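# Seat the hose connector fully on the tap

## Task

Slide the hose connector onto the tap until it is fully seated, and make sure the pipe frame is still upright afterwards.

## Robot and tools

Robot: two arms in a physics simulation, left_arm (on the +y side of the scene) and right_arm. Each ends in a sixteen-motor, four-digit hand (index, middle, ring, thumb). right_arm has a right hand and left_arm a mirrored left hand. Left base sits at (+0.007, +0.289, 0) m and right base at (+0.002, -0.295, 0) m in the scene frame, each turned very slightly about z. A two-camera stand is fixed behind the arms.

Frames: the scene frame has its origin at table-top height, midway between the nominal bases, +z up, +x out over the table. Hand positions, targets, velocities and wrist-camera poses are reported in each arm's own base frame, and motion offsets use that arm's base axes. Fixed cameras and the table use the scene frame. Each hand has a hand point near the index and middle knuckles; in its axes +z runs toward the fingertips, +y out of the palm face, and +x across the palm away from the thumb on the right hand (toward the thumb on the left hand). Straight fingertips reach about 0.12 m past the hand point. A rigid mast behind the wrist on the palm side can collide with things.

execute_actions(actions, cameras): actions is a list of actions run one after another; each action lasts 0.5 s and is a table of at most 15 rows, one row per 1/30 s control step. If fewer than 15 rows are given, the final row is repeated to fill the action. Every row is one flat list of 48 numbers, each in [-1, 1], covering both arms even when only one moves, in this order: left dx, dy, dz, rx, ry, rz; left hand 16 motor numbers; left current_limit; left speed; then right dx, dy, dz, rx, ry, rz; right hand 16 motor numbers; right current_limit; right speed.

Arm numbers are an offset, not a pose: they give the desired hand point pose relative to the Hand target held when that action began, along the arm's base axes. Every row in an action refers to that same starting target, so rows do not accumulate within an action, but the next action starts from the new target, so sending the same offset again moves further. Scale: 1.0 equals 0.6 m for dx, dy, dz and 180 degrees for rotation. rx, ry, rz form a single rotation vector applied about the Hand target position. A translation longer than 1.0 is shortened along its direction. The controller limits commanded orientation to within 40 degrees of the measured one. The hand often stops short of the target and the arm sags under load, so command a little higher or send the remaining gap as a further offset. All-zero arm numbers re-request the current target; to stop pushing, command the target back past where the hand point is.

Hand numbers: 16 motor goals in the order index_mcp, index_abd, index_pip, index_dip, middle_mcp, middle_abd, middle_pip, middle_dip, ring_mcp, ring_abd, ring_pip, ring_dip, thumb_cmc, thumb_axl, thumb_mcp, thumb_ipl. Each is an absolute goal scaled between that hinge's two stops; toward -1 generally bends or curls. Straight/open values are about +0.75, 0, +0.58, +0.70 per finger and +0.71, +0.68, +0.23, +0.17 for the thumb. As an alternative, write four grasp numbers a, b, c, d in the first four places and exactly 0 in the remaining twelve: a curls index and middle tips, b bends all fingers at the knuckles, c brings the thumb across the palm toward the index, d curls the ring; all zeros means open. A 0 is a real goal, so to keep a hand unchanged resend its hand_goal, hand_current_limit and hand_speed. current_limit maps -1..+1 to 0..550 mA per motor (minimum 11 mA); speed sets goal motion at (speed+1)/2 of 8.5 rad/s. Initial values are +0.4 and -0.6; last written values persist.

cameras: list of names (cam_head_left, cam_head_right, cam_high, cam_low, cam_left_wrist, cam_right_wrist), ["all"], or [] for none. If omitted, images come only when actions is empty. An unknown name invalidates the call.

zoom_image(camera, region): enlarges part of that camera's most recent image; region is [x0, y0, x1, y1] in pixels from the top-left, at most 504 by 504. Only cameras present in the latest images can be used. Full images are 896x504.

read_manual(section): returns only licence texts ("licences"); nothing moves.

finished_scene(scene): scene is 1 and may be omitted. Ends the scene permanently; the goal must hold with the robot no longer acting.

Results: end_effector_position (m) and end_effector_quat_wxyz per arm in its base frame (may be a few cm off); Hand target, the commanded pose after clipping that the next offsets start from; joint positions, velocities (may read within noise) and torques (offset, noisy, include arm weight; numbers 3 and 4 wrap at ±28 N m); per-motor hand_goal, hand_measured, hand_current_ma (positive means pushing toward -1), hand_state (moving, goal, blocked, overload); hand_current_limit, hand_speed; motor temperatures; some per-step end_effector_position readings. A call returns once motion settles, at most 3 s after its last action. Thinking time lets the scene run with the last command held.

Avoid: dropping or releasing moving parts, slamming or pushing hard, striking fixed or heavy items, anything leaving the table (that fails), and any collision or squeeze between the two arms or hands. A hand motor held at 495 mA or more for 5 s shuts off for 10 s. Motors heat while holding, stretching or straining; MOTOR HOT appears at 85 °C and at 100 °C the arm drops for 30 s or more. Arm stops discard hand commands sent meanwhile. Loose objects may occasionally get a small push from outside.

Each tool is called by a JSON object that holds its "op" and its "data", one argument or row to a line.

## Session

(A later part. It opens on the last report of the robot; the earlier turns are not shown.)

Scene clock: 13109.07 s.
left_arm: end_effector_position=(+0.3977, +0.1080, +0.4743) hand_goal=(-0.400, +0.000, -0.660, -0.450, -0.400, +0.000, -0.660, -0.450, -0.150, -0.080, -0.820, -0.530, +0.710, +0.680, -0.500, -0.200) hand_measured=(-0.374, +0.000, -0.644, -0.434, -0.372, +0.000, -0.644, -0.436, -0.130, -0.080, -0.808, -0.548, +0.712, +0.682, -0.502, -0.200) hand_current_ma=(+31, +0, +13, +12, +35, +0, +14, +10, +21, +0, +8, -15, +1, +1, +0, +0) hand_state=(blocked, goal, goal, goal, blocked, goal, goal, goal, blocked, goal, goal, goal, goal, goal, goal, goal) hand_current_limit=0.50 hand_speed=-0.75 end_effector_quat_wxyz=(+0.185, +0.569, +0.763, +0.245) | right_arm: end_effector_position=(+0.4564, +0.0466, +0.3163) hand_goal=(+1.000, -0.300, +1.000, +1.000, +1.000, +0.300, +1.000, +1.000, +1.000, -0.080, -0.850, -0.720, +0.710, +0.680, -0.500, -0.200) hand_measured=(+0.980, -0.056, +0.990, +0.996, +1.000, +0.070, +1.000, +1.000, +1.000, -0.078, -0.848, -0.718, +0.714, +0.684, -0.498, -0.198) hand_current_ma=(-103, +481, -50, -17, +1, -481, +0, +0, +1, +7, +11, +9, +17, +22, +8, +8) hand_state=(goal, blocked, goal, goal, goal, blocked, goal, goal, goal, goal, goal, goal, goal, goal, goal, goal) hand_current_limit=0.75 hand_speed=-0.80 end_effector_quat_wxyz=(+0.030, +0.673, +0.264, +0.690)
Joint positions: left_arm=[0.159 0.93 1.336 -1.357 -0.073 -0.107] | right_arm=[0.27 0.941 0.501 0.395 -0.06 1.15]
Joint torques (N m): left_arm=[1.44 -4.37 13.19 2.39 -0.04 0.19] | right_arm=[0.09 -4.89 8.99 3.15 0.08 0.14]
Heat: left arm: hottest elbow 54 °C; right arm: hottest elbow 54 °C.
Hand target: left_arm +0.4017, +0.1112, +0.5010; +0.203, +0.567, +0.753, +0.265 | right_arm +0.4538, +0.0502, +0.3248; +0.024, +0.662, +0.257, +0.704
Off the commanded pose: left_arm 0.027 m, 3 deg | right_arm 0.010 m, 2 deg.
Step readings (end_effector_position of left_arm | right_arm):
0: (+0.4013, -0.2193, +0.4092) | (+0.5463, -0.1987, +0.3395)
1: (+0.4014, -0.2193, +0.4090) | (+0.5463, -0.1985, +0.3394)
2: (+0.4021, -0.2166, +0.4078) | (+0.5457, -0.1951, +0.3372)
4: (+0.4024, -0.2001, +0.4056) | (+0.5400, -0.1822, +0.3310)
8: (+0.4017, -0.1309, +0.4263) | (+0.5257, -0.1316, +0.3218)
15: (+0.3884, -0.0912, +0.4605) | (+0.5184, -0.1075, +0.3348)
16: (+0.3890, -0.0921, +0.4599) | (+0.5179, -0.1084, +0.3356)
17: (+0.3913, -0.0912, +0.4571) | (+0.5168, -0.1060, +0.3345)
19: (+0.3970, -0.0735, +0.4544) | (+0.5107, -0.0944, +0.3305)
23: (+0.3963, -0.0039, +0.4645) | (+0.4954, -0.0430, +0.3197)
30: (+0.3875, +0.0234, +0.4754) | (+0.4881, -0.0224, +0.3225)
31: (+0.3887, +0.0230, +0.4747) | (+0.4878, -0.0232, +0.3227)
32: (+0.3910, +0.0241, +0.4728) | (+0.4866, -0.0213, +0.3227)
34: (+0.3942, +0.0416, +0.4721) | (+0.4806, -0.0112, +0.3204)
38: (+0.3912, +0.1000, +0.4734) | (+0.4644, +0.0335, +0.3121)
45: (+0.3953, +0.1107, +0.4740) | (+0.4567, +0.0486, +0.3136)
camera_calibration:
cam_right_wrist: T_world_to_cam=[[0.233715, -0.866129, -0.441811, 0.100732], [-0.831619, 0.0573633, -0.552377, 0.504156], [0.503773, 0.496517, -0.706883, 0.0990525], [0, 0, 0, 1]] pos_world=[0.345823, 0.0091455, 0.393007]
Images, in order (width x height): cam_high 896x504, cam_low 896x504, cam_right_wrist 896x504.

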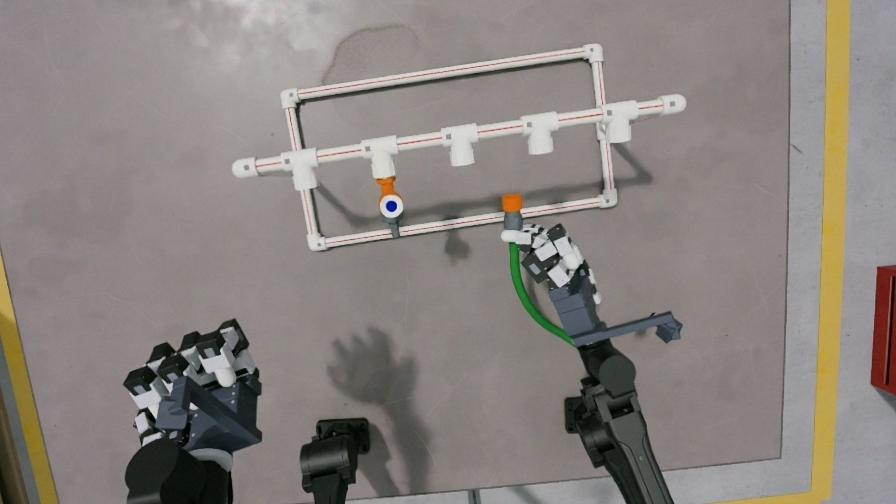

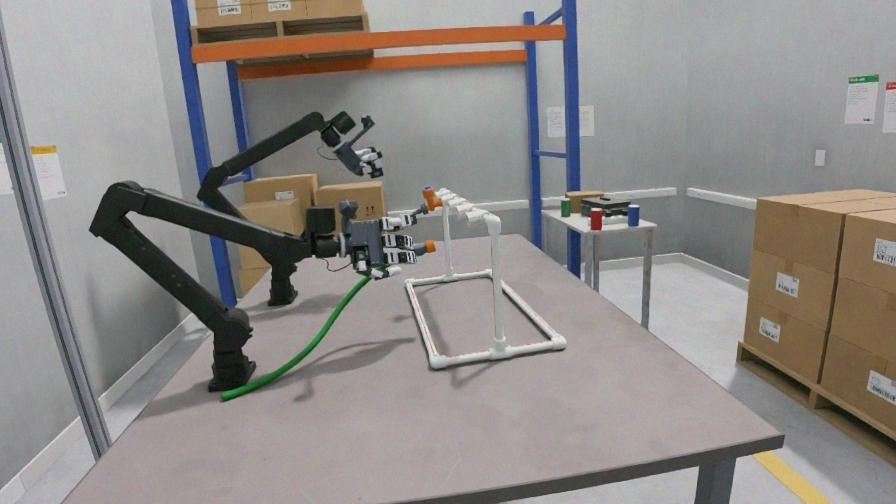

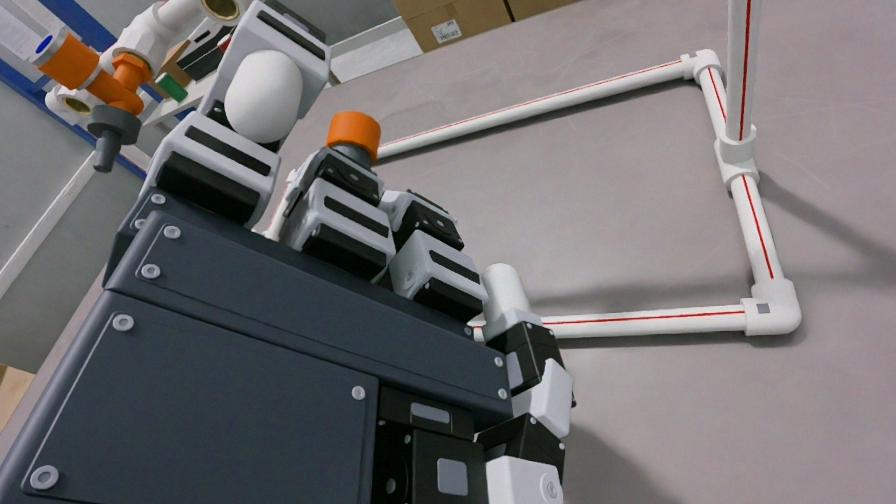

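{"op": "execute_actions", "data": {
  "actions": [
    [[0,0,0,0,0,0, -0.40,0.0,-0.66,-0.45, -0.40,0.0,-0.66,-0.45, -0.15,-0.08,-0.82,-0.53, 0.71,0.68,-0.5,-0.2, 0.5,-0.75, -0.04,0.08,-0.01,0.0594,-0.0252,0.0301, 1.0,-0.3,1.0,1.0, 1.0,0.3,1.0,1.0, 1.0,-0.08,-0.85,-0.72, 0.71,0.68,-0.5,-0.2, 0.75,-0.8]],
    [[0,0,0,0,0,0, -0.40,0.0,-0.66,-0.45, -0.40,0.0,-0.66,-0.45, -0.15,-0.08,-0.82,-0.53, 0.71,0.68,-0.5,-0.2, 0.5,-0.75, -0.04,0.08,-0.01,0.0594,-0.0252,0.0301, 1.0,-0.3,1.0,1.0, 1.0,0.3,1.0,1.0, 1.0,-0.08,-0.85,-0.72, 0.71,0.68,-0.5,-0.2, 0.75,-0.8]],
    [[0,0,0,0,0,0, -0.40,0.0,-0.66,-0.45, -0.40,0.0,-0.66,-0.45, -0.15,-0.08,-0.82,-0.53, 0.71,0.68,-0.5,-0.2, 0.5,-0.75, 0,0,0,0,0,0, 1.0,-0.3,1.0,1.0, 1.0,0.3,1.0,1.0, 1.0,-0.08,-0.85,-0.72, 0.71,0.68,-0.5,-0.2, 0.75,-0.8]]
  ],
  "cameras": ["cam_low", "cam_high", "cam_right_wrist", "cam_head_left"]
}}

{"op": "zoom_image", "data": {
  "camera": "cam_high",
  "region": [360, 120, 540, 300]
}}

{"op": "zoom_image", "data": {
  "camera": "cam_low",
  "region": [340, 160, 480, 300]
}}

Scene clock: 13131.73 s.
left_arm: end_effector_position=(+0.3979, +0.1080, +0.4741) hand_goal=(-0.400, +0.000, -0.660, -0.450, -0.400, +0.000, -0.660, -0.450, -0.150, -0.080, -0.820, -0.530, +0.710, +0.680, -0.500, -0.200) hand_measured=(-0.374, +0.000, -0.644, -0.434, -0.372, +0.000, -0.644, -0.436, -0.130, -0.080, -0.808, -0.548, +0.712, +0.682, -0.502, -0.200) hand_current_ma=(+31, +0, +13, +12, +35, +0, +14, +10, +21, +0, +8, -15, +1, +1, +0, +0) hand_state=(blocked, goal, goal, goal, blocked, goal, goal, goal, blocked, goal, goal, goal, goal, goal, goal, goal) hand_current_limit=0.50 hand_speed=-0.75 end_effector_quat_wxyz=(+0.186, +0.571, +0.762, +0.244) | right_arm: end_effector_position=(+0.4067, +0.1425, +0.3120) hand_goal=(+1.000, -0.300, +1.000, +1.000, +1.000, +0.300, +1.000, +1.000, +1.000, -0.080, -0.850, -0.720, +0.710, +0.680, -0.500, -0.200) hand_measured=(+0.980, -0.056, +0.992, +0.998, +1.000, +0.070, +1.000, +1.000, +1.000, -0.078, -0.848, -0.718, +0.712, +0.682, -0.498, -0.198) hand_current_ma=(-102, +481, -34, -10, +1, -481, +0, +0, +0, +7, +11, +9, +10, +14, +11, +8) hand_state=(goal, blocked, goal, goal, goal, blocked, goal, goal, goal, goal, goal, goal, goal, goal, goal, goal) hand_current_limit=0.75 hand_speed=-0.80 end_effector_quat_wxyz=(-0.135, +0.576, +0.187, +0.784)
Joint positions: left_arm=[0.163 0.93 1.336 -1.357 -0.066 -0.101] | right_arm=[0.581 1.026 0.368 0.929 0.094 1.401]
Joint torques (N m): left_arm=[1.85 -4.31 13.34 2.29 -0.03 0.19] | right_arm=[-0.03 -3.37 8.03 2.99 0.08 0.16]
Motor temperatures (°C): left_arm=[26 46 57 26 29 27] | right_arm=[26 34 54 27 24 25]
Heat: left arm: hottest elbow 57 °C; right arm: hottest elbow 54 °C.
Hand target: left_arm +0.4017, +0.1113, +0.5010; +0.203, +0.567, +0.753, +0.265 | right_arm +0.4058, +0.1462, +0.3128; -0.145, +0.570, +0.180, +0.788
Off the commanded pose: left_arm 0.027 m, 3 deg | right_arm 0.004 m, 2 deg.
Step readings (end_effector_position of left_arm | right_arm):
0: (+0.3977, +0.1079, +0.4743) | (+0.4564, +0.0466, +0.3163)
1: (+0.3977, +0.1079, +0.4743) | (+0.4562, +0.0467, +0.3160)
2: (+0.3978, +0.1077, +0.4742) | (+0.4551, +0.0479, +0.3160)
4: (+0.3978, +0.1077, +0.4742) | (+0.4503, +0.0571, +0.3145)
8: (+0.3978, +0.1079, +0.4741) | (+0.4376, +0.0885, +0.3075)
15: (+0.3978, +0.1080, +0.4741) | (+0.4306, +0.0953, +0.3137)
16: (+0.3978, +0.1080, +0.4741) | (+0.4303, +0.0949, +0.3148)
17: (+0.3978, +0.1080, +0.4741) | (+0.4287, +0.0965, +0.3158)
19: (+0.3978, +0.1080, +0.4741) | (+0.4227, +0.1027, +0.3173)
23: (+0.3978, +0.1080, +0.4741) | (+0.4081, +0.1335, +0.3161)
30: (+0.3978, +0.1080, +0.4741) | (+0.4065, +0.1437, +0.3098)
31: (+0.3978, +0.1080, +0.4741) | (+0.4068, +0.1435, +0.3096)
32: (+0.3978, +0.1080, +0.4741) | (+0.4069, +0.1433, +0.3096)
34: (+0.3978, +0.1080, +0.4741) | (+0.4070, +0.1430, +0.3099)
38: (+0.3978, +0.1080, +0.4741) | (+0.4067, +0.1426, +0.3116)
45: (+0.3978, +0.1080, +0.4741) | (+0.4066, +0.1425, +0.3122)
camera_calibration:
cam_right_wrist: T_world_to_cam=[[0.468339, -0.591407, -0.656427, 0.125973], [-0.73998, 0.143414, -0.657162, 0.438077], [0.482791, 0.793517, -0.370463, -0.0653563], [0, 0, 0, 1]] pos_world=[0.296724, 0.0635362, 0.346367]
Images, in order (width x height): cam_head_left 896x504, cam_high 896x504, cam_low 896x504, cam_right_wrist 896x504.

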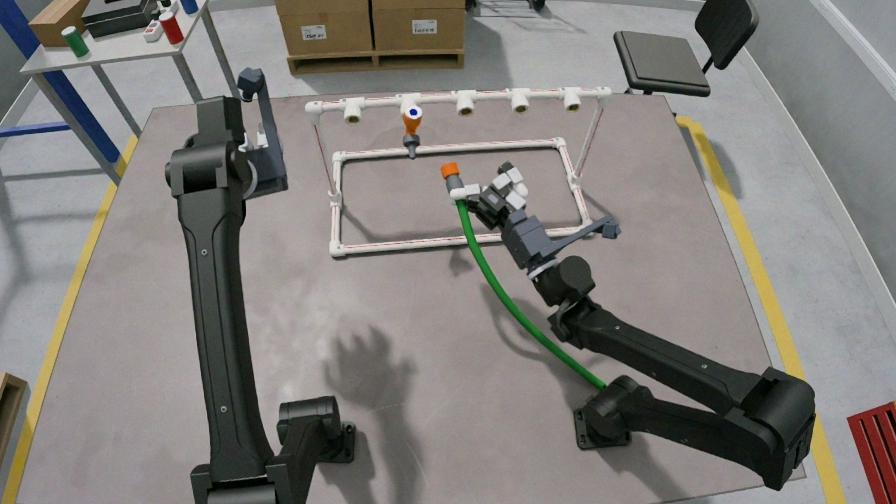

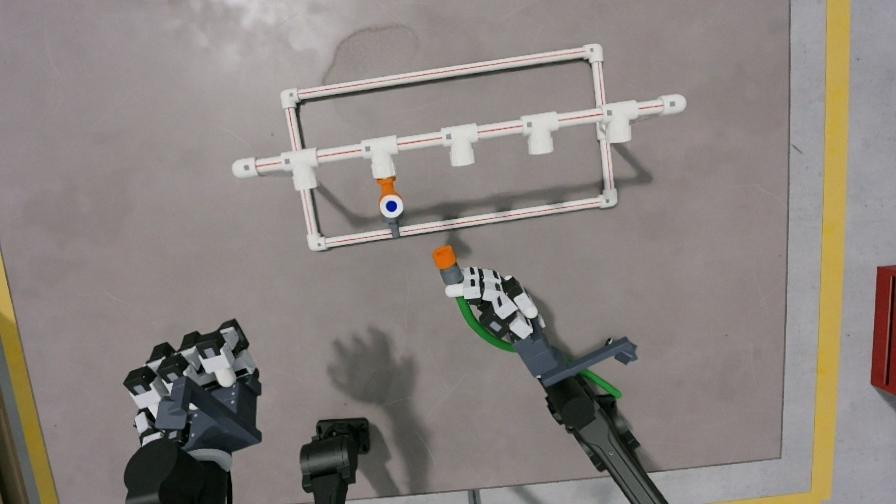

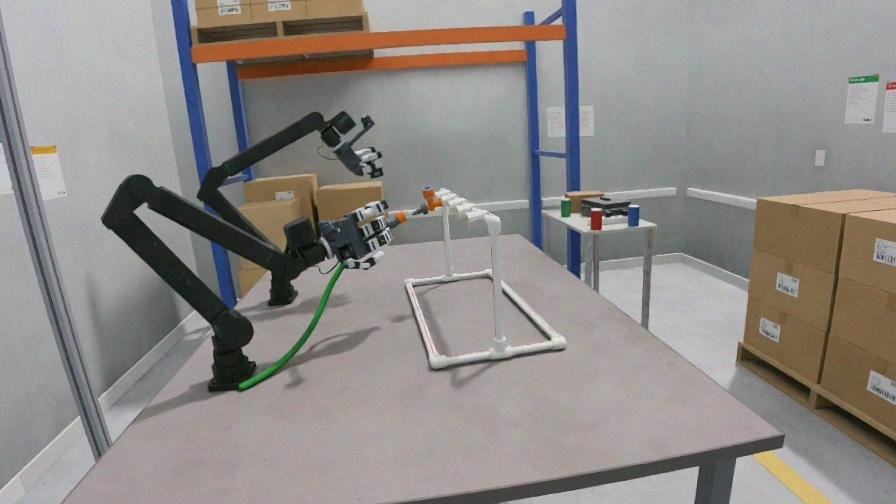

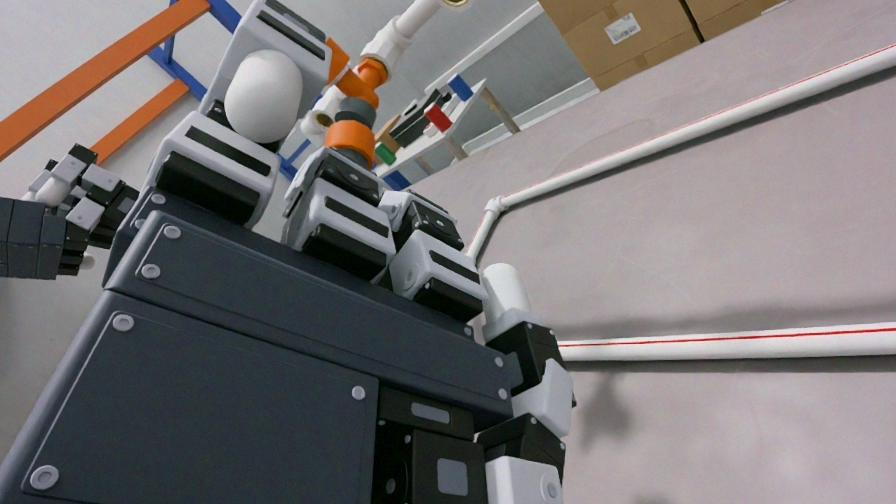

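Scaled by 2.800.

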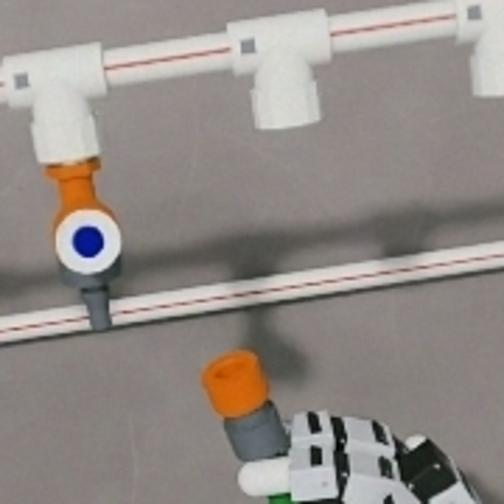

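Scaled by 3.600.

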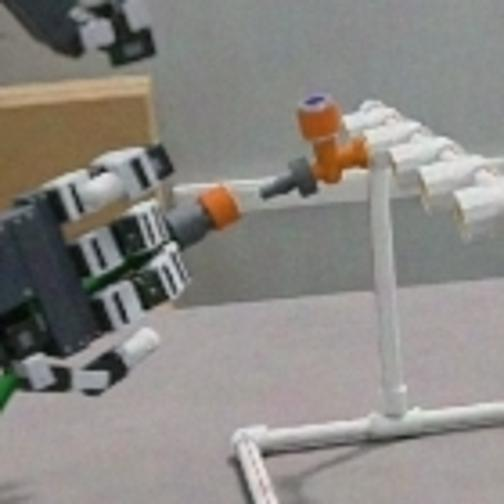

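{"op": "execute_actions", "data": {
  "actions": [
    [[0,0,0,0,0,0, -0.40,0.0,-0.66,-0.45, -0.40,0.0,-0.66,-0.45, -0.15,-0.08,-0.82,-0.53, 0.71,0.68,-0.5,-0.2, 0.5,-0.75, -0.035,0.06,-0.015,0,-0.009,-0.036, 1.0,-0.3,1.0,1.0, 1.0,0.3,1.0,1.0, 1.0,-0.08,-0.85,-0.72, 0.71,0.68,-0.5,-0.2, 0.75,-0.8]],
    [[0,0,0,0,0,0, -0.40,0.0,-0.66,-0.45, -0.40,0.0,-0.66,-0.45, -0.15,-0.08,-0.82,-0.53, 0.71,0.68,-0.5,-0.2, 0.5,-0.75, -0.035,0.06,-0.015,0,-0.009,-0.036, 1.0,-0.3,1.0,1.0, 1.0,0.3,1.0,1.0, 1.0,-0.08,-0.85,-0.72, 0.71,0.68,-0.5,-0.2, 0.75,-0.8]],
    [[0,0,0,0,0,0, -0.40,0.0,-0.66,-0.45, -0.40,0.0,-0.66,-0.45, -0.15,-0.08,-0.82,-0.53, 0.71,0.68,-0.5,-0.2, 0.5,-0.75, 0,0,0,0,0,0, 1.0,-0.3,1.0,1.0, 1.0,0.3,1.0,1.0, 1.0,-0.08,-0.85,-0.72, 0.71,0.68,-0.5,-0.2, 0.75,-0.8]]
  ],
  "cameras": ["cam_low", "cam_high", "cam_right_wrist"]
}}

{"op": "zoom_image", "data": {
  "camera": "cam_high",
  "region": [340, 160, 480, 300]
}}

{"op": "zoom_image", "data": {
  "camera": "cam_low",
  "region": [360, 160, 480, 280]
}}

Scene clock: 13170.73 s.
left_arm: end_effector_position=(+0.3979, +0.1080, +0.4741) hand_goal=(-0.400, +0.000, -0.660, -0.450, -0.400, +0.000, -0.660, -0.450, -0.150, -0.080, -0.820, -0.530, +0.710, +0.680, -0.500, -0.200) hand_measured=(-0.374, +0.000, -0.644, -0.434, -0.372, +0.000, -0.644, -0.436, -0.130, -0.080, -0.808, -0.548, +0.712, +0.682, -0.502, -0.200) hand_current_ma=(+31, +0, +13, +12, +35, +0, +14, +10, +21, +0, +8, -15, +1, +1, +0, +0) hand_state=(blocked, goal, goal, goal, blocked, goal, goal, goal, blocked, goal, goal, goal, goal, goal, goal, goal) hand_current_limit=0.50 hand_speed=-0.75 end_effector_quat_wxyz=(+0.186, +0.571, +0.762, +0.244) | right_arm: end_effector_position=(+0.3557, +0.2079, +0.2754) hand_goal=(+1.000, -0.300, +1.000, +1.000, +1.000, +0.300, +1.000, +1.000, +1.000, -0.080, -0.850, -0.720, +0.710, +0.680, -0.500, -0.200) hand_measured=(+0.976, -0.056, +0.994, +0.998, +1.000, +0.070, +1.000, +1.000, +1.000, -0.078, -0.848, -0.718, +0.712, +0.682, -0.498, -0.198) hand_current_ma=(-126, +481, -33, -10, +1, -481, +0, +0, -1, +7, +10, +9, +5, +8, +13, +8) hand_state=(blocked, blocked, goal, goal, goal, blocked, goal, goal, goal, goal, goal, goal, goal, goal, goal, goal) hand_current_limit=0.75 hand_speed=-0.80 end_effector_quat_wxyz=(-0.038, +0.582, +0.140, +0.800)
Joint positions: left_arm=[0.163 0.93 1.336 -1.357 -0.066 -0.101] | right_arm=[0.967 1.347 0.405 1.308 0.65 1.155]
Joint torques (N m): left_arm=[1.38 -4.25 13.3 2.37 -0.02 0.17] | right_arm=[-0.79 -5.48 9.92 2.62 -0.27 -0.04]
Motor temperatures (°C): left_arm=[26 44 58 27 28 27] | right_arm=[26 32 52 27 24 25]
Heat: left arm: hottest elbow 58 °C; right arm: hottest elbow 52 °C.
Hand target: left_arm +0.4017, +0.1113, +0.5010; +0.203, +0.567, +0.753, +0.265 | right_arm +0.3638, +0.2182, +0.2950; -0.050, +0.564, +0.119, +0.815
Off the commanded pose: left_arm 0.027 m, 3 deg | right_arm 0.023 m, 4 deg.
Step readings (end_effector_position of left_arm | right_arm):
0: (+0.3979, +0.1080, +0.4741) | (+0.4066, +0.1425, +0.3121)
1: (+0.3979, +0.1080, +0.4741) | (+0.4066, +0.1419, +0.3119)
2: (+0.3979, +0.1080, +0.4741) | (+0.4049, +0.1392, +0.3111)
4: (+0.3979, +0.1080, +0.4741) | (+0.3990, +0.1394, +0.3078)
8: (+0.3979, +0.1080, +0.4741) | (+0.3858, +0.1691, +0.2956)
15: (+0.3979, +0.1080, +0.4741) | (+0.3826, +0.1790, +0.2856)
16: (+0.3979, +0.1080, +0.4741) | (+0.3823, +0.1775, +0.2863)
17: (+0.3979, +0.1080, +0.4741) | (+0.3799, +0.1739, +0.2859)
19: (+0.3979, +0.1080, +0.4741) | (+0.3719, +0.1713, +0.2818)
23: (+0.3979, +0.1080, +0.4741) | (+0.3584, +0.1966, +0.2671)
30: (+0.3979, +0.1080, +0.4741) | (+0.3560, +0.2082, +0.2664)
31: (+0.3979, +0.1080, +0.4741) | (+0.3558, +0.2080, +0.2684)
32: (+0.3979, +0.1080, +0.4741) | (+0.3557, +0.2076, +0.2703)
34: (+0.3979, +0.1080, +0.4741) | (+0.3556, +0.2076, +0.2730)
38: (+0.3979, +0.1080, +0.4741) | (+0.3556, +0.2077, +0.2757)
45: (+0.3979, +0.1080, +0.4741) | (+0.3557, +0.2079, +0.2753)
camera_calibration:
cam_right_wrist: T_world_to_cam=[[0.352836, -0.700226, -0.620637, 0.218389], [-0.67324, 0.270659, -0.688108, 0.325234], [0.649812, 0.660627, -0.375922, -0.136461], [0, 0, 0, 1]] pos_world=[0.230579, 0.155044, 0.308037]
Images, in order (width x height): cam_high 896x504, cam_low 896x504, cam_right_wrist 896x504.

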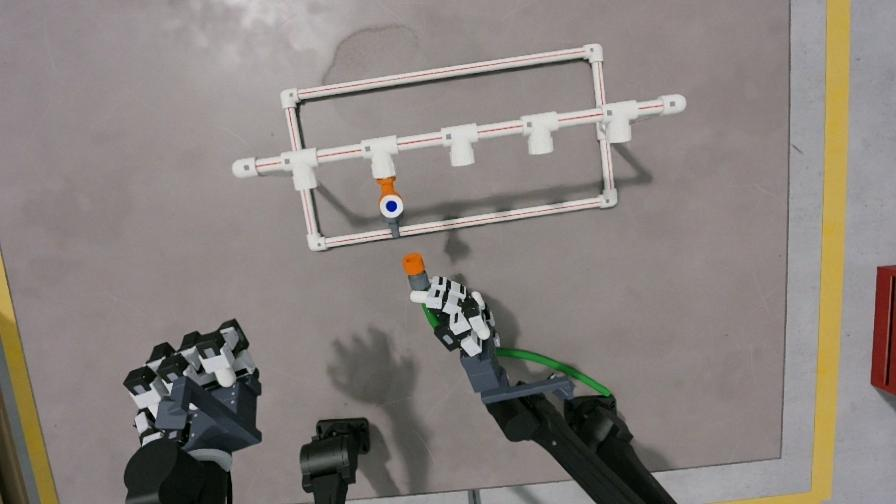

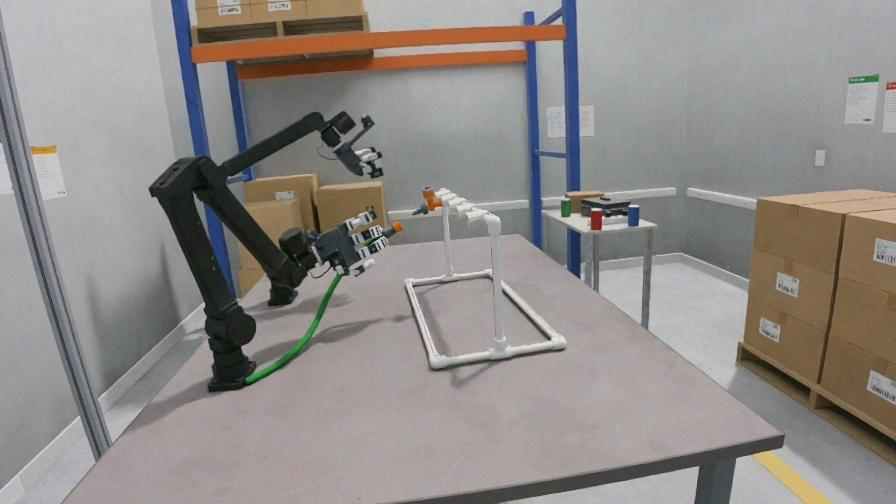

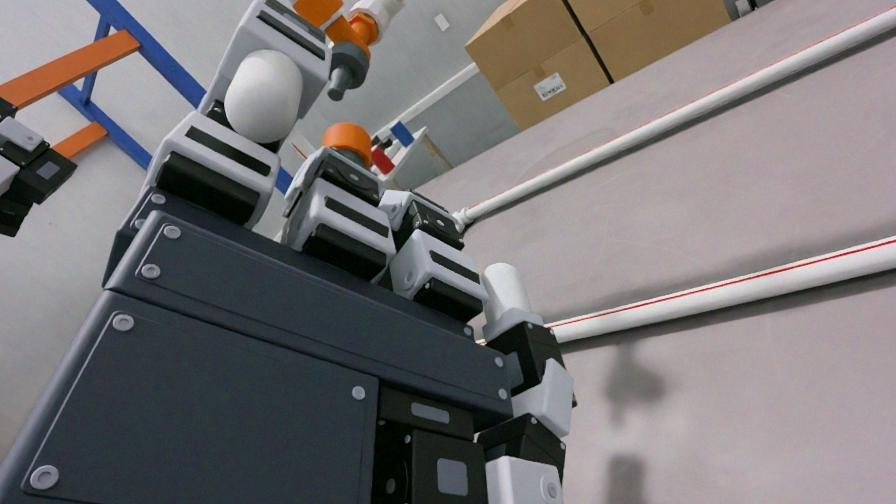

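Scaled by 3.600.

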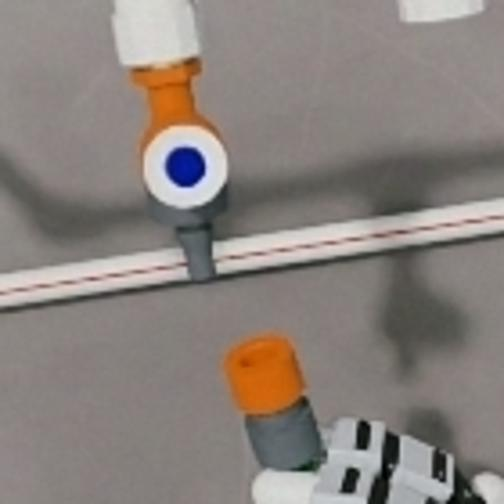

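Scaled by 4.200.

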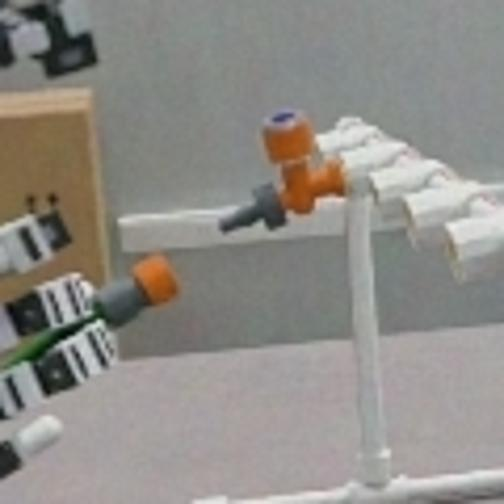

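{"op": "execute_actions", "data": {
  "actions": [
    [[0,0,0,0,0,0, -0.40,0.0,-0.66,-0.45, -0.40,0.0,-0.66,-0.45, -0.15,-0.08,-0.82,-0.53, 0.71,0.68,-0.5,-0.2, 0.5,-0.75, 0.01,0.03,0.024,0,0,0, 1.0,-0.3,1.0,1.0, 1.0,0.3,1.0,1.0, 1.0,-0.08,-0.85,-0.72, 0.71,0.68,-0.5,-0.2, 0.75,-0.8]],
    [[0,0,0,0,0,0, -0.40,0.0,-0.66,-0.45, -0.40,0.0,-0.66,-0.45, -0.15,-0.08,-0.82,-0.53, 0.71,0.68,-0.5,-0.2, 0.5,-0.75, 0.02,0.002,0.006,0,0,0, 1.0,-0.3,1.0,1.0, 1.0,0.3,1.0,1.0, 1.0,-0.08,-0.85,-0.72, 0.71,0.68,-0.5,-0.2, 0.75,-0.8]]
  ],
  "cameras": ["cam_low", "cam_high", "cam_right_wrist", "cam_head_left"]
}}

{"op": "zoom_image", "data": {
  "camera": "cam_high",
  "region": [340, 160, 480, 300]
}}

{"op": "zoom_image", "data": {
  "camera": "cam_low",
  "region": [360, 160, 480, 280]
}}

Scene clock: 13204.10 s.
left_arm: end_effector_position=(+0.3979, +0.1080, +0.4741) hand_goal=(-0.400, +0.000, -0.660, -0.450, -0.400, +0.000, -0.660, -0.450, -0.150, -0.080, -0.820, -0.530, +0.710, +0.680, -0.500, -0.200) hand_measured=(-0.374, +0.000, -0.644, -0.434, -0.372, +0.000, -0.644, -0.436, -0.130, -0.080, -0.808, -0.548, +0.712, +0.682, -0.502, -0.200) hand_current_ma=(+31, +0, +13, +12, +35, +0, +14, +10, +21, +0, +8, -15, +1, +1, +0, +0) hand_state=(blocked, goal, goal, goal, blocked, goal, goal, goal, blocked, goal, goal, goal, goal, goal, goal, goal) hand_current_limit=0.50 hand_speed=-0.75 end_effector_quat_wxyz=(+0.186, +0.571, +0.762, +0.244) | right_arm: end_effector_position=(+0.3697, +0.2279, +0.2972) hand_goal=(+1.000, -0.300, +1.000, +1.000, +1.000, +0.300, +1.000, +1.000, +1.000, -0.080, -0.850, -0.720, +0.710, +0.680, -0.500, -0.200) hand_measured=(+0.976, -0.056, +0.994, +0.998, +1.000, +0.070, +1.000, +1.000, +1.000, -0.078, -0.848, -0.718, +0.712, +0.682, -0.498, -0.198) hand_current_ma=(-126, +481, -33, -10, +1, -481, +0, +0, -1, +7, +10, +9, +5, +8, +13, +8) hand_state=(blocked, blocked, goal, goal, goal, blocked, goal, goal, goal, goal, goal, goal, goal, goal, goal, goal) hand_current_limit=0.75 hand_speed=-0.80 end_effector_quat_wxyz=(-0.041, +0.573, +0.137, +0.807)
Joint positions: left_arm=[0.163 0.93 1.336 -1.357 -0.066 -0.101] | right_arm=[0.964 1.359 0.486 1.265 0.641 1.146]
Joint torques (N m): left_arm=[1.2 -4.42 13.19 2.36 -0.02 0.18] | right_arm=[-1.38 -6.01 10.61 1.43 -0.34 0.1]
Motor temperatures (°C): left_arm=[26 42 59 27 28 27] | right_arm=[26 31 56 27 24 25]
Heat: left arm: hottest elbow 59 °C; right arm: hottest elbow 56 °C.
Hand target: left_arm +0.4017, +0.1113, +0.5010; +0.203, +0.567, +0.753, +0.265 | right_arm +0.3818, +0.2374, +0.3130; -0.050, +0.564, +0.119, +0.816
Off the commanded pose: left_arm 0.027 m, 3 deg | right_arm 0.022 m, 3 deg.
Step readings (end_effector_position of left_arm | right_arm):
0: (+0.3979, +0.1080, +0.4741) | (+0.3556, +0.2079, +0.2754)
1: (+0.3979, +0.1080, +0.4741) | (+0.3557, +0.2080, +0.2756)
2: (+0.3979, +0.1080, +0.4741) | (+0.3559, +0.2081, +0.2761)
4: (+0.3979, +0.1080, +0.4741) | (+0.3571, +0.2090, +0.2792)
8: (+0.3979, +0.1080, +0.4741) | (+0.3613, +0.2165, +0.2910)
15: (+0.3979, +0.1080, +0.4741) | (+0.3631, +0.2207, +0.2958)
16: (+0.3979, +0.1080, +0.4741) | (+0.3632, +0.2208, +0.2955)
17: (+0.3979, +0.1080, +0.4741) | (+0.3634, +0.2216, +0.2952)
19: (+0.3979, +0.1080, +0.4741) | (+0.3645, +0.2242, +0.2950)
23: (+0.3979, +0.1080, +0.4741) | (+0.3676, +0.2281, +0.2961)
30: (+0.3979, +0.1080, +0.4741) | (+0.3696, +0.2280, +0.2972)
camera_calibration:
cam_right_wrist: T_world_to_cam=[[0.367748, -0.691615, -0.621634, 0.233776], [-0.660054, 0.27675, -0.698382, 0.340987], [0.655049, 0.667141, -0.354729, -0.160284], [0, 0, 0, 1]] pos_world=[0.244093, 0.174247, 0.326605]
Images, in order (width x height): cam_head_left 896x504, cam_high 896x504, cam_low 896x504, cam_right_wrist 896x504.

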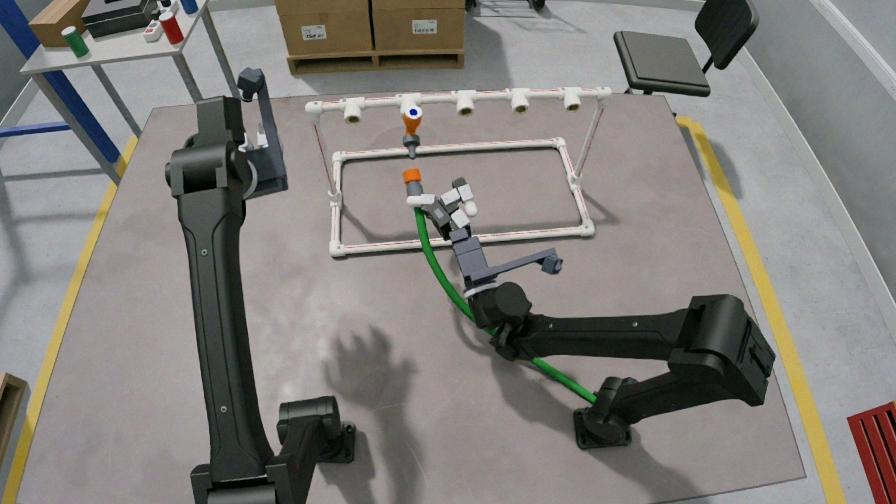

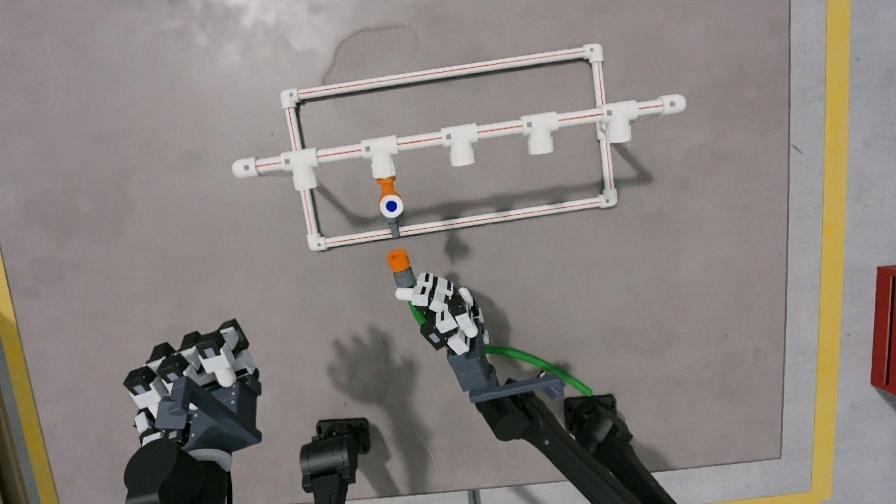

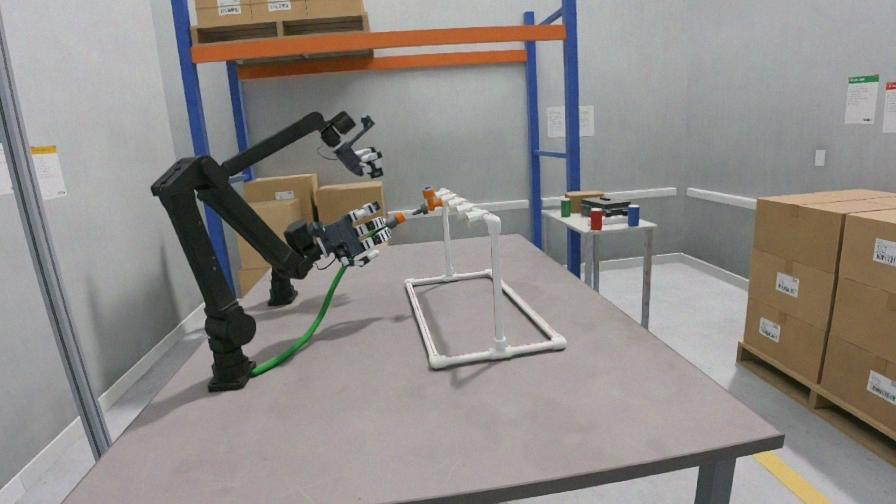

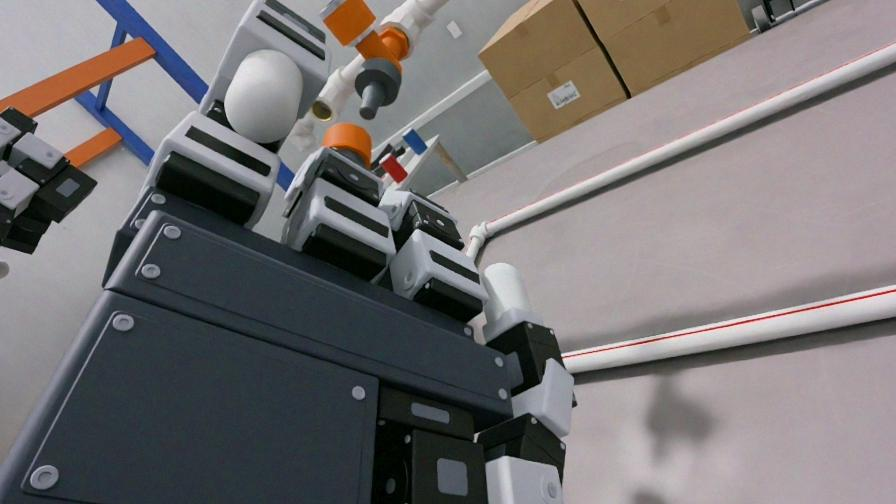

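Scaled by 3.600.

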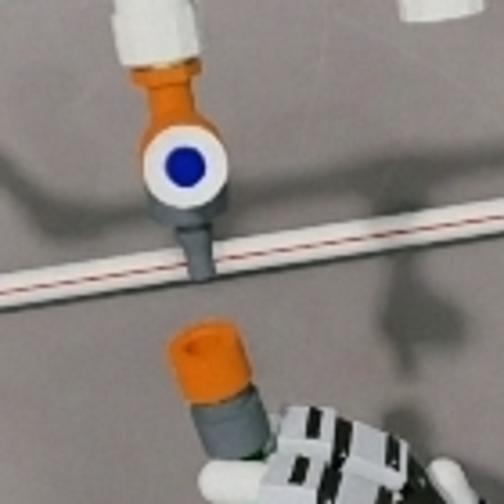

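Scaled by 4.200.

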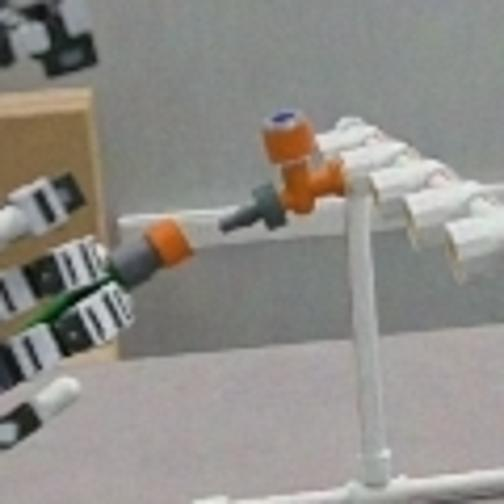

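{"op": "execute_actions", "data": {
  "actions": [
    [[0,0,0,0,0,0, -0.40,0.0,-0.66,-0.45, -0.40,0.0,-0.66,-0.45, -0.15,-0.08,-0.82,-0.53, 0.71,0.68,-0.5,-0.2, 0.5,-0.75, 0.005,-0.002,-0.0135,0,-0.011,-0.017, 1.0,-0.3,1.0,1.0, 1.0,0.3,1.0,1.0, 1.0,-0.08,-0.85,-0.72, 0.71,0.68,-0.5,-0.2, 0.75,-0.8]],
    [[0,0,0,0,0,0, -0.40,0.0,-0.66,-0.45, -0.40,0.0,-0.66,-0.45, -0.15,-0.08,-0.82,-0.53, 0.71,0.68,-0.5,-0.2, 0.5,-0.75, 0.025,0.002,0.008,0,0,0, 1.0,-0.3,1.0,1.0, 1.0,0.3,1.0,1.0, 1.0,-0.08,-0.85,-0.72, 0.71,0.68,-0.5,-0.2, 0.75,-0.8]]
  ],
  "cameras": ["cam_low", "cam_high", "cam_right_wrist"]
}}

{"op": "zoom_image", "data": {
  "camera": "cam_high",
  "region": [350, 180, 450, 280]
}}

{"op": "zoom_image", "data": {
  "camera": "cam_low",
  "region": [370, 170, 460, 260]
}}

{"op": "zoom_image", "data": {
  "camera": "cam_right_wrist",
  "region": [260, 0, 480, 220]
}}

Scene clock: 13230.50 s.
left_arm: end_effector_position=(+0.3979, +0.1080, +0.4741) hand_goal=(-0.400, +0.000, -0.660, -0.450, -0.400, +0.000, -0.660, -0.450, -0.150, -0.080, -0.820, -0.530, +0.710, +0.680, -0.500, -0.200) hand_measured=(-0.374, +0.000, -0.644, -0.434, -0.372, +0.000, -0.644, -0.436, -0.130, -0.080, -0.808, -0.548, +0.712, +0.682, -0.502, -0.200) hand_current_ma=(+31, +0, +13, +12, +35, +0, +14, +10, +21, +0, +8, -15, +1, +1, +0, +0) hand_state=(blocked, goal, goal, goal, blocked, goal, goal, goal, blocked, goal, goal, goal, goal, goal, goal, goal) hand_current_limit=0.50 hand_speed=-0.75 end_effector_quat_wxyz=(+0.186, +0.571, +0.762, +0.244) | right_arm: end_effector_position=(+0.3883, +0.2281, +0.2964) hand_goal=(+1.000, -0.300, +1.000, +1.000, +1.000, +0.300, +1.000, +1.000, +1.000, -0.080, -0.850, -0.720, +0.710, +0.680, -0.500, -0.200) hand_measured=(+0.976, -0.056, +0.994, +0.998, +1.000, +0.070, +1.000, +1.000, +1.000, -0.078, -0.848, -0.718, +0.712, +0.682, -0.498, -0.198) hand_current_ma=(-126, +481, -33, -10, +1, -481, +0, +0, -1, +7, +10, +9, +5, +8, +13, +8) hand_state=(blocked, blocked, goal, goal, goal, blocked, goal, goal, goal, goal, goal, goal, goal, goal, goal, goal) hand_current_limit=0.75 hand_speed=-0.80 end_effector_quat_wxyz=(-0.018, +0.561, +0.120, +0.819)
Joint positions: left_arm=[0.163 0.93 1.336 -1.357 -0.066 -0.101] | right_arm=[0.927 1.452 0.537 1.356 0.646 1.106]
Joint torques (N m): left_arm=[1.44 -3.9 13.2 2.4 -0.03 0.18] | right_arm=[-1.26 -7.06 10.03 1.36 -0.39 0.1]
Motor temperatures (°C): left_arm=[26 42 59 27 28 27] | right_arm=[26 31 54 27 24 25]
Heat: left arm: hottest elbow 59 °C; right arm: hottest elbow 54 °C.
Hand target: left_arm +0.4017, +0.1113, +0.5010; +0.203, +0.567, +0.753, +0.265 | right_arm +0.3998, +0.2374, +0.3096; -0.027, +0.553, +0.104, +0.826
Off the commanded pose: left_arm 0.027 m, 3 deg | right_arm 0.020 m, 2 deg.
Step readings (end_effector_position of left_arm | right_arm):
0: (+0.3979, +0.1080, +0.4741) | (+0.3697, +0.2279, +0.2972)
1: (+0.3979, +0.1080, +0.4741) | (+0.3697, +0.2279, +0.2970)
2: (+0.3979, +0.1080, +0.4741) | (+0.3699, +0.2278, +0.2963)
4: (+0.3979, +0.1080, +0.4741) | (+0.3710, +0.2274, +0.2939)
8: (+0.3979, +0.1080, +0.4741) | (+0.3751, +0.2309, +0.2843)
15: (+0.3979, +0.1080, +0.4741) | (+0.3754, +0.2308, +0.2824)
16: (+0.3979, +0.1080, +0.4741) | (+0.3754, +0.2308, +0.2830)
17: (+0.3979, +0.1080, +0.4741) | (+0.3762, +0.2307, +0.2837)
19: (+0.3979, +0.1080, +0.4741) | (+0.3786, +0.2313, +0.2865)
23: (+0.3979, +0.1080, +0.4741) | (+0.3855, +0.2290, +0.2937)
30: (+0.3979, +0.1080, +0.4741) | (+0.3882, +0.2280, +0.2966)
camera_calibration:
cam_right_wrist: T_world_to_cam=[[0.352194, -0.708682, -0.611333, 0.233474], [-0.617912, 0.314526, -0.720596, 0.334319], [0.702954, 0.63154, -0.327129, -0.191535], [0, 0, 0, 1]] pos_world=[0.258991, 0.181268, 0.320983]
Images, in order (width x height): cam_high 896x504, cam_low 896x504, cam_right_wrist 896x504.

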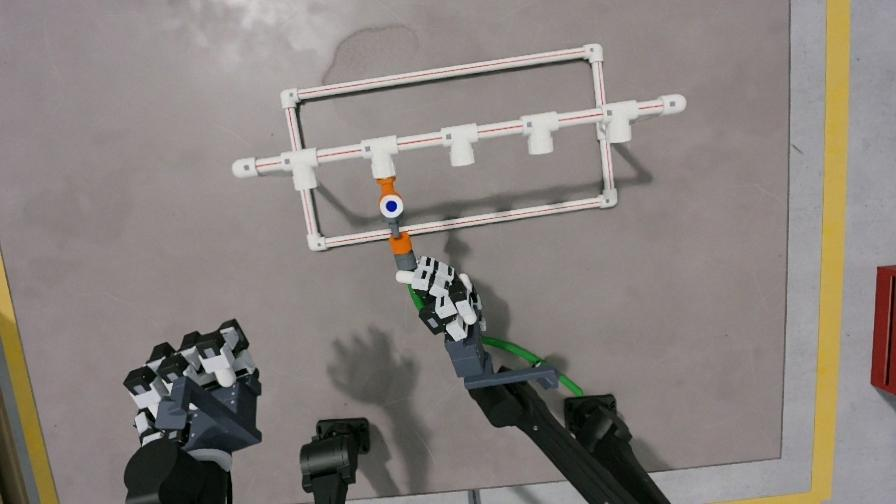

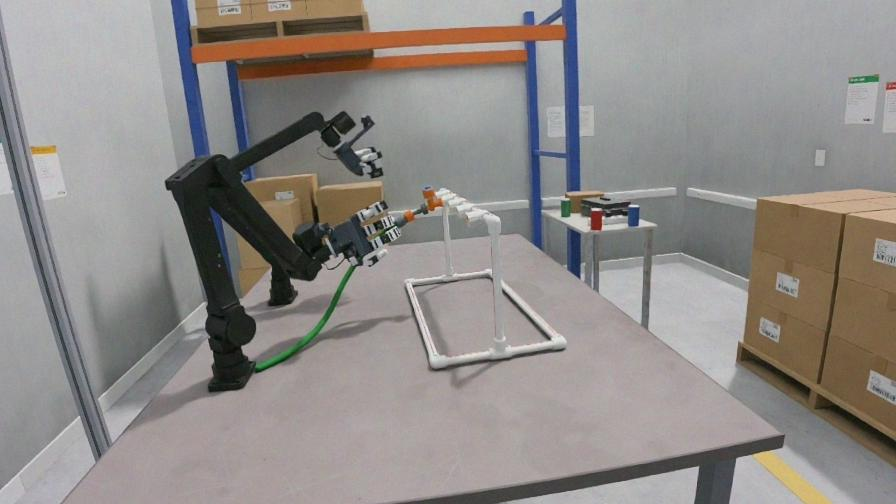

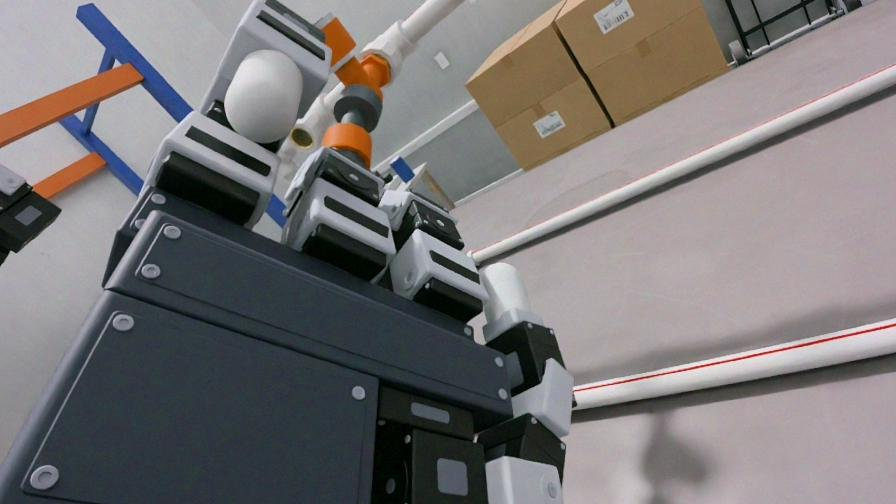

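Scaled by 5.040.

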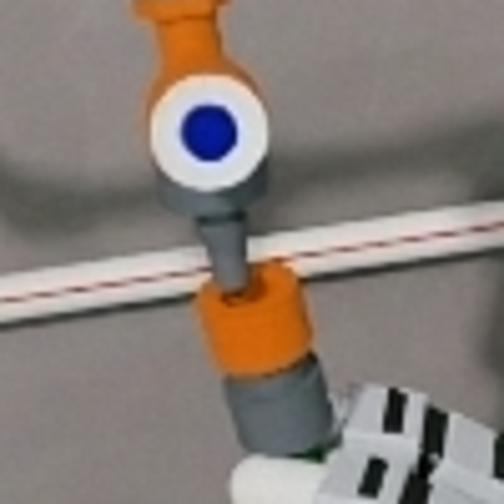

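Scaled by 5.600.

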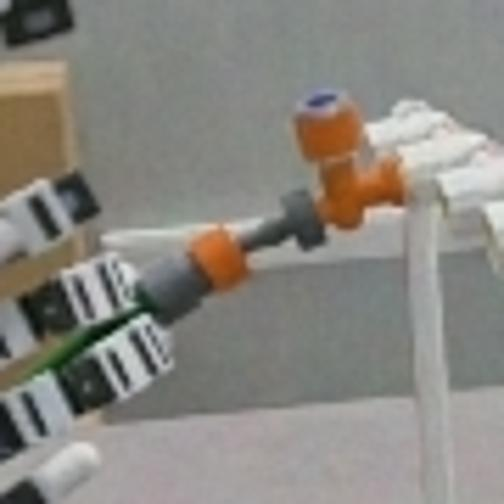

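Scaled by 2.291.

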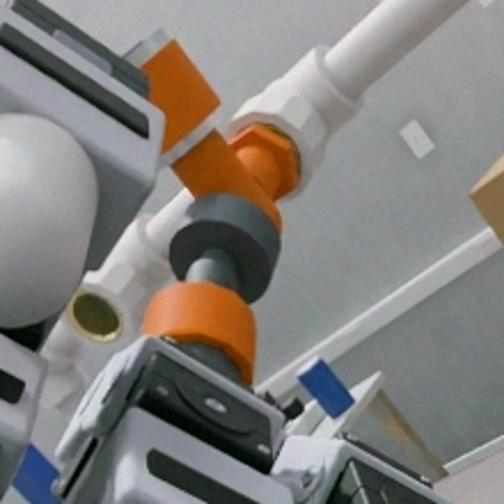

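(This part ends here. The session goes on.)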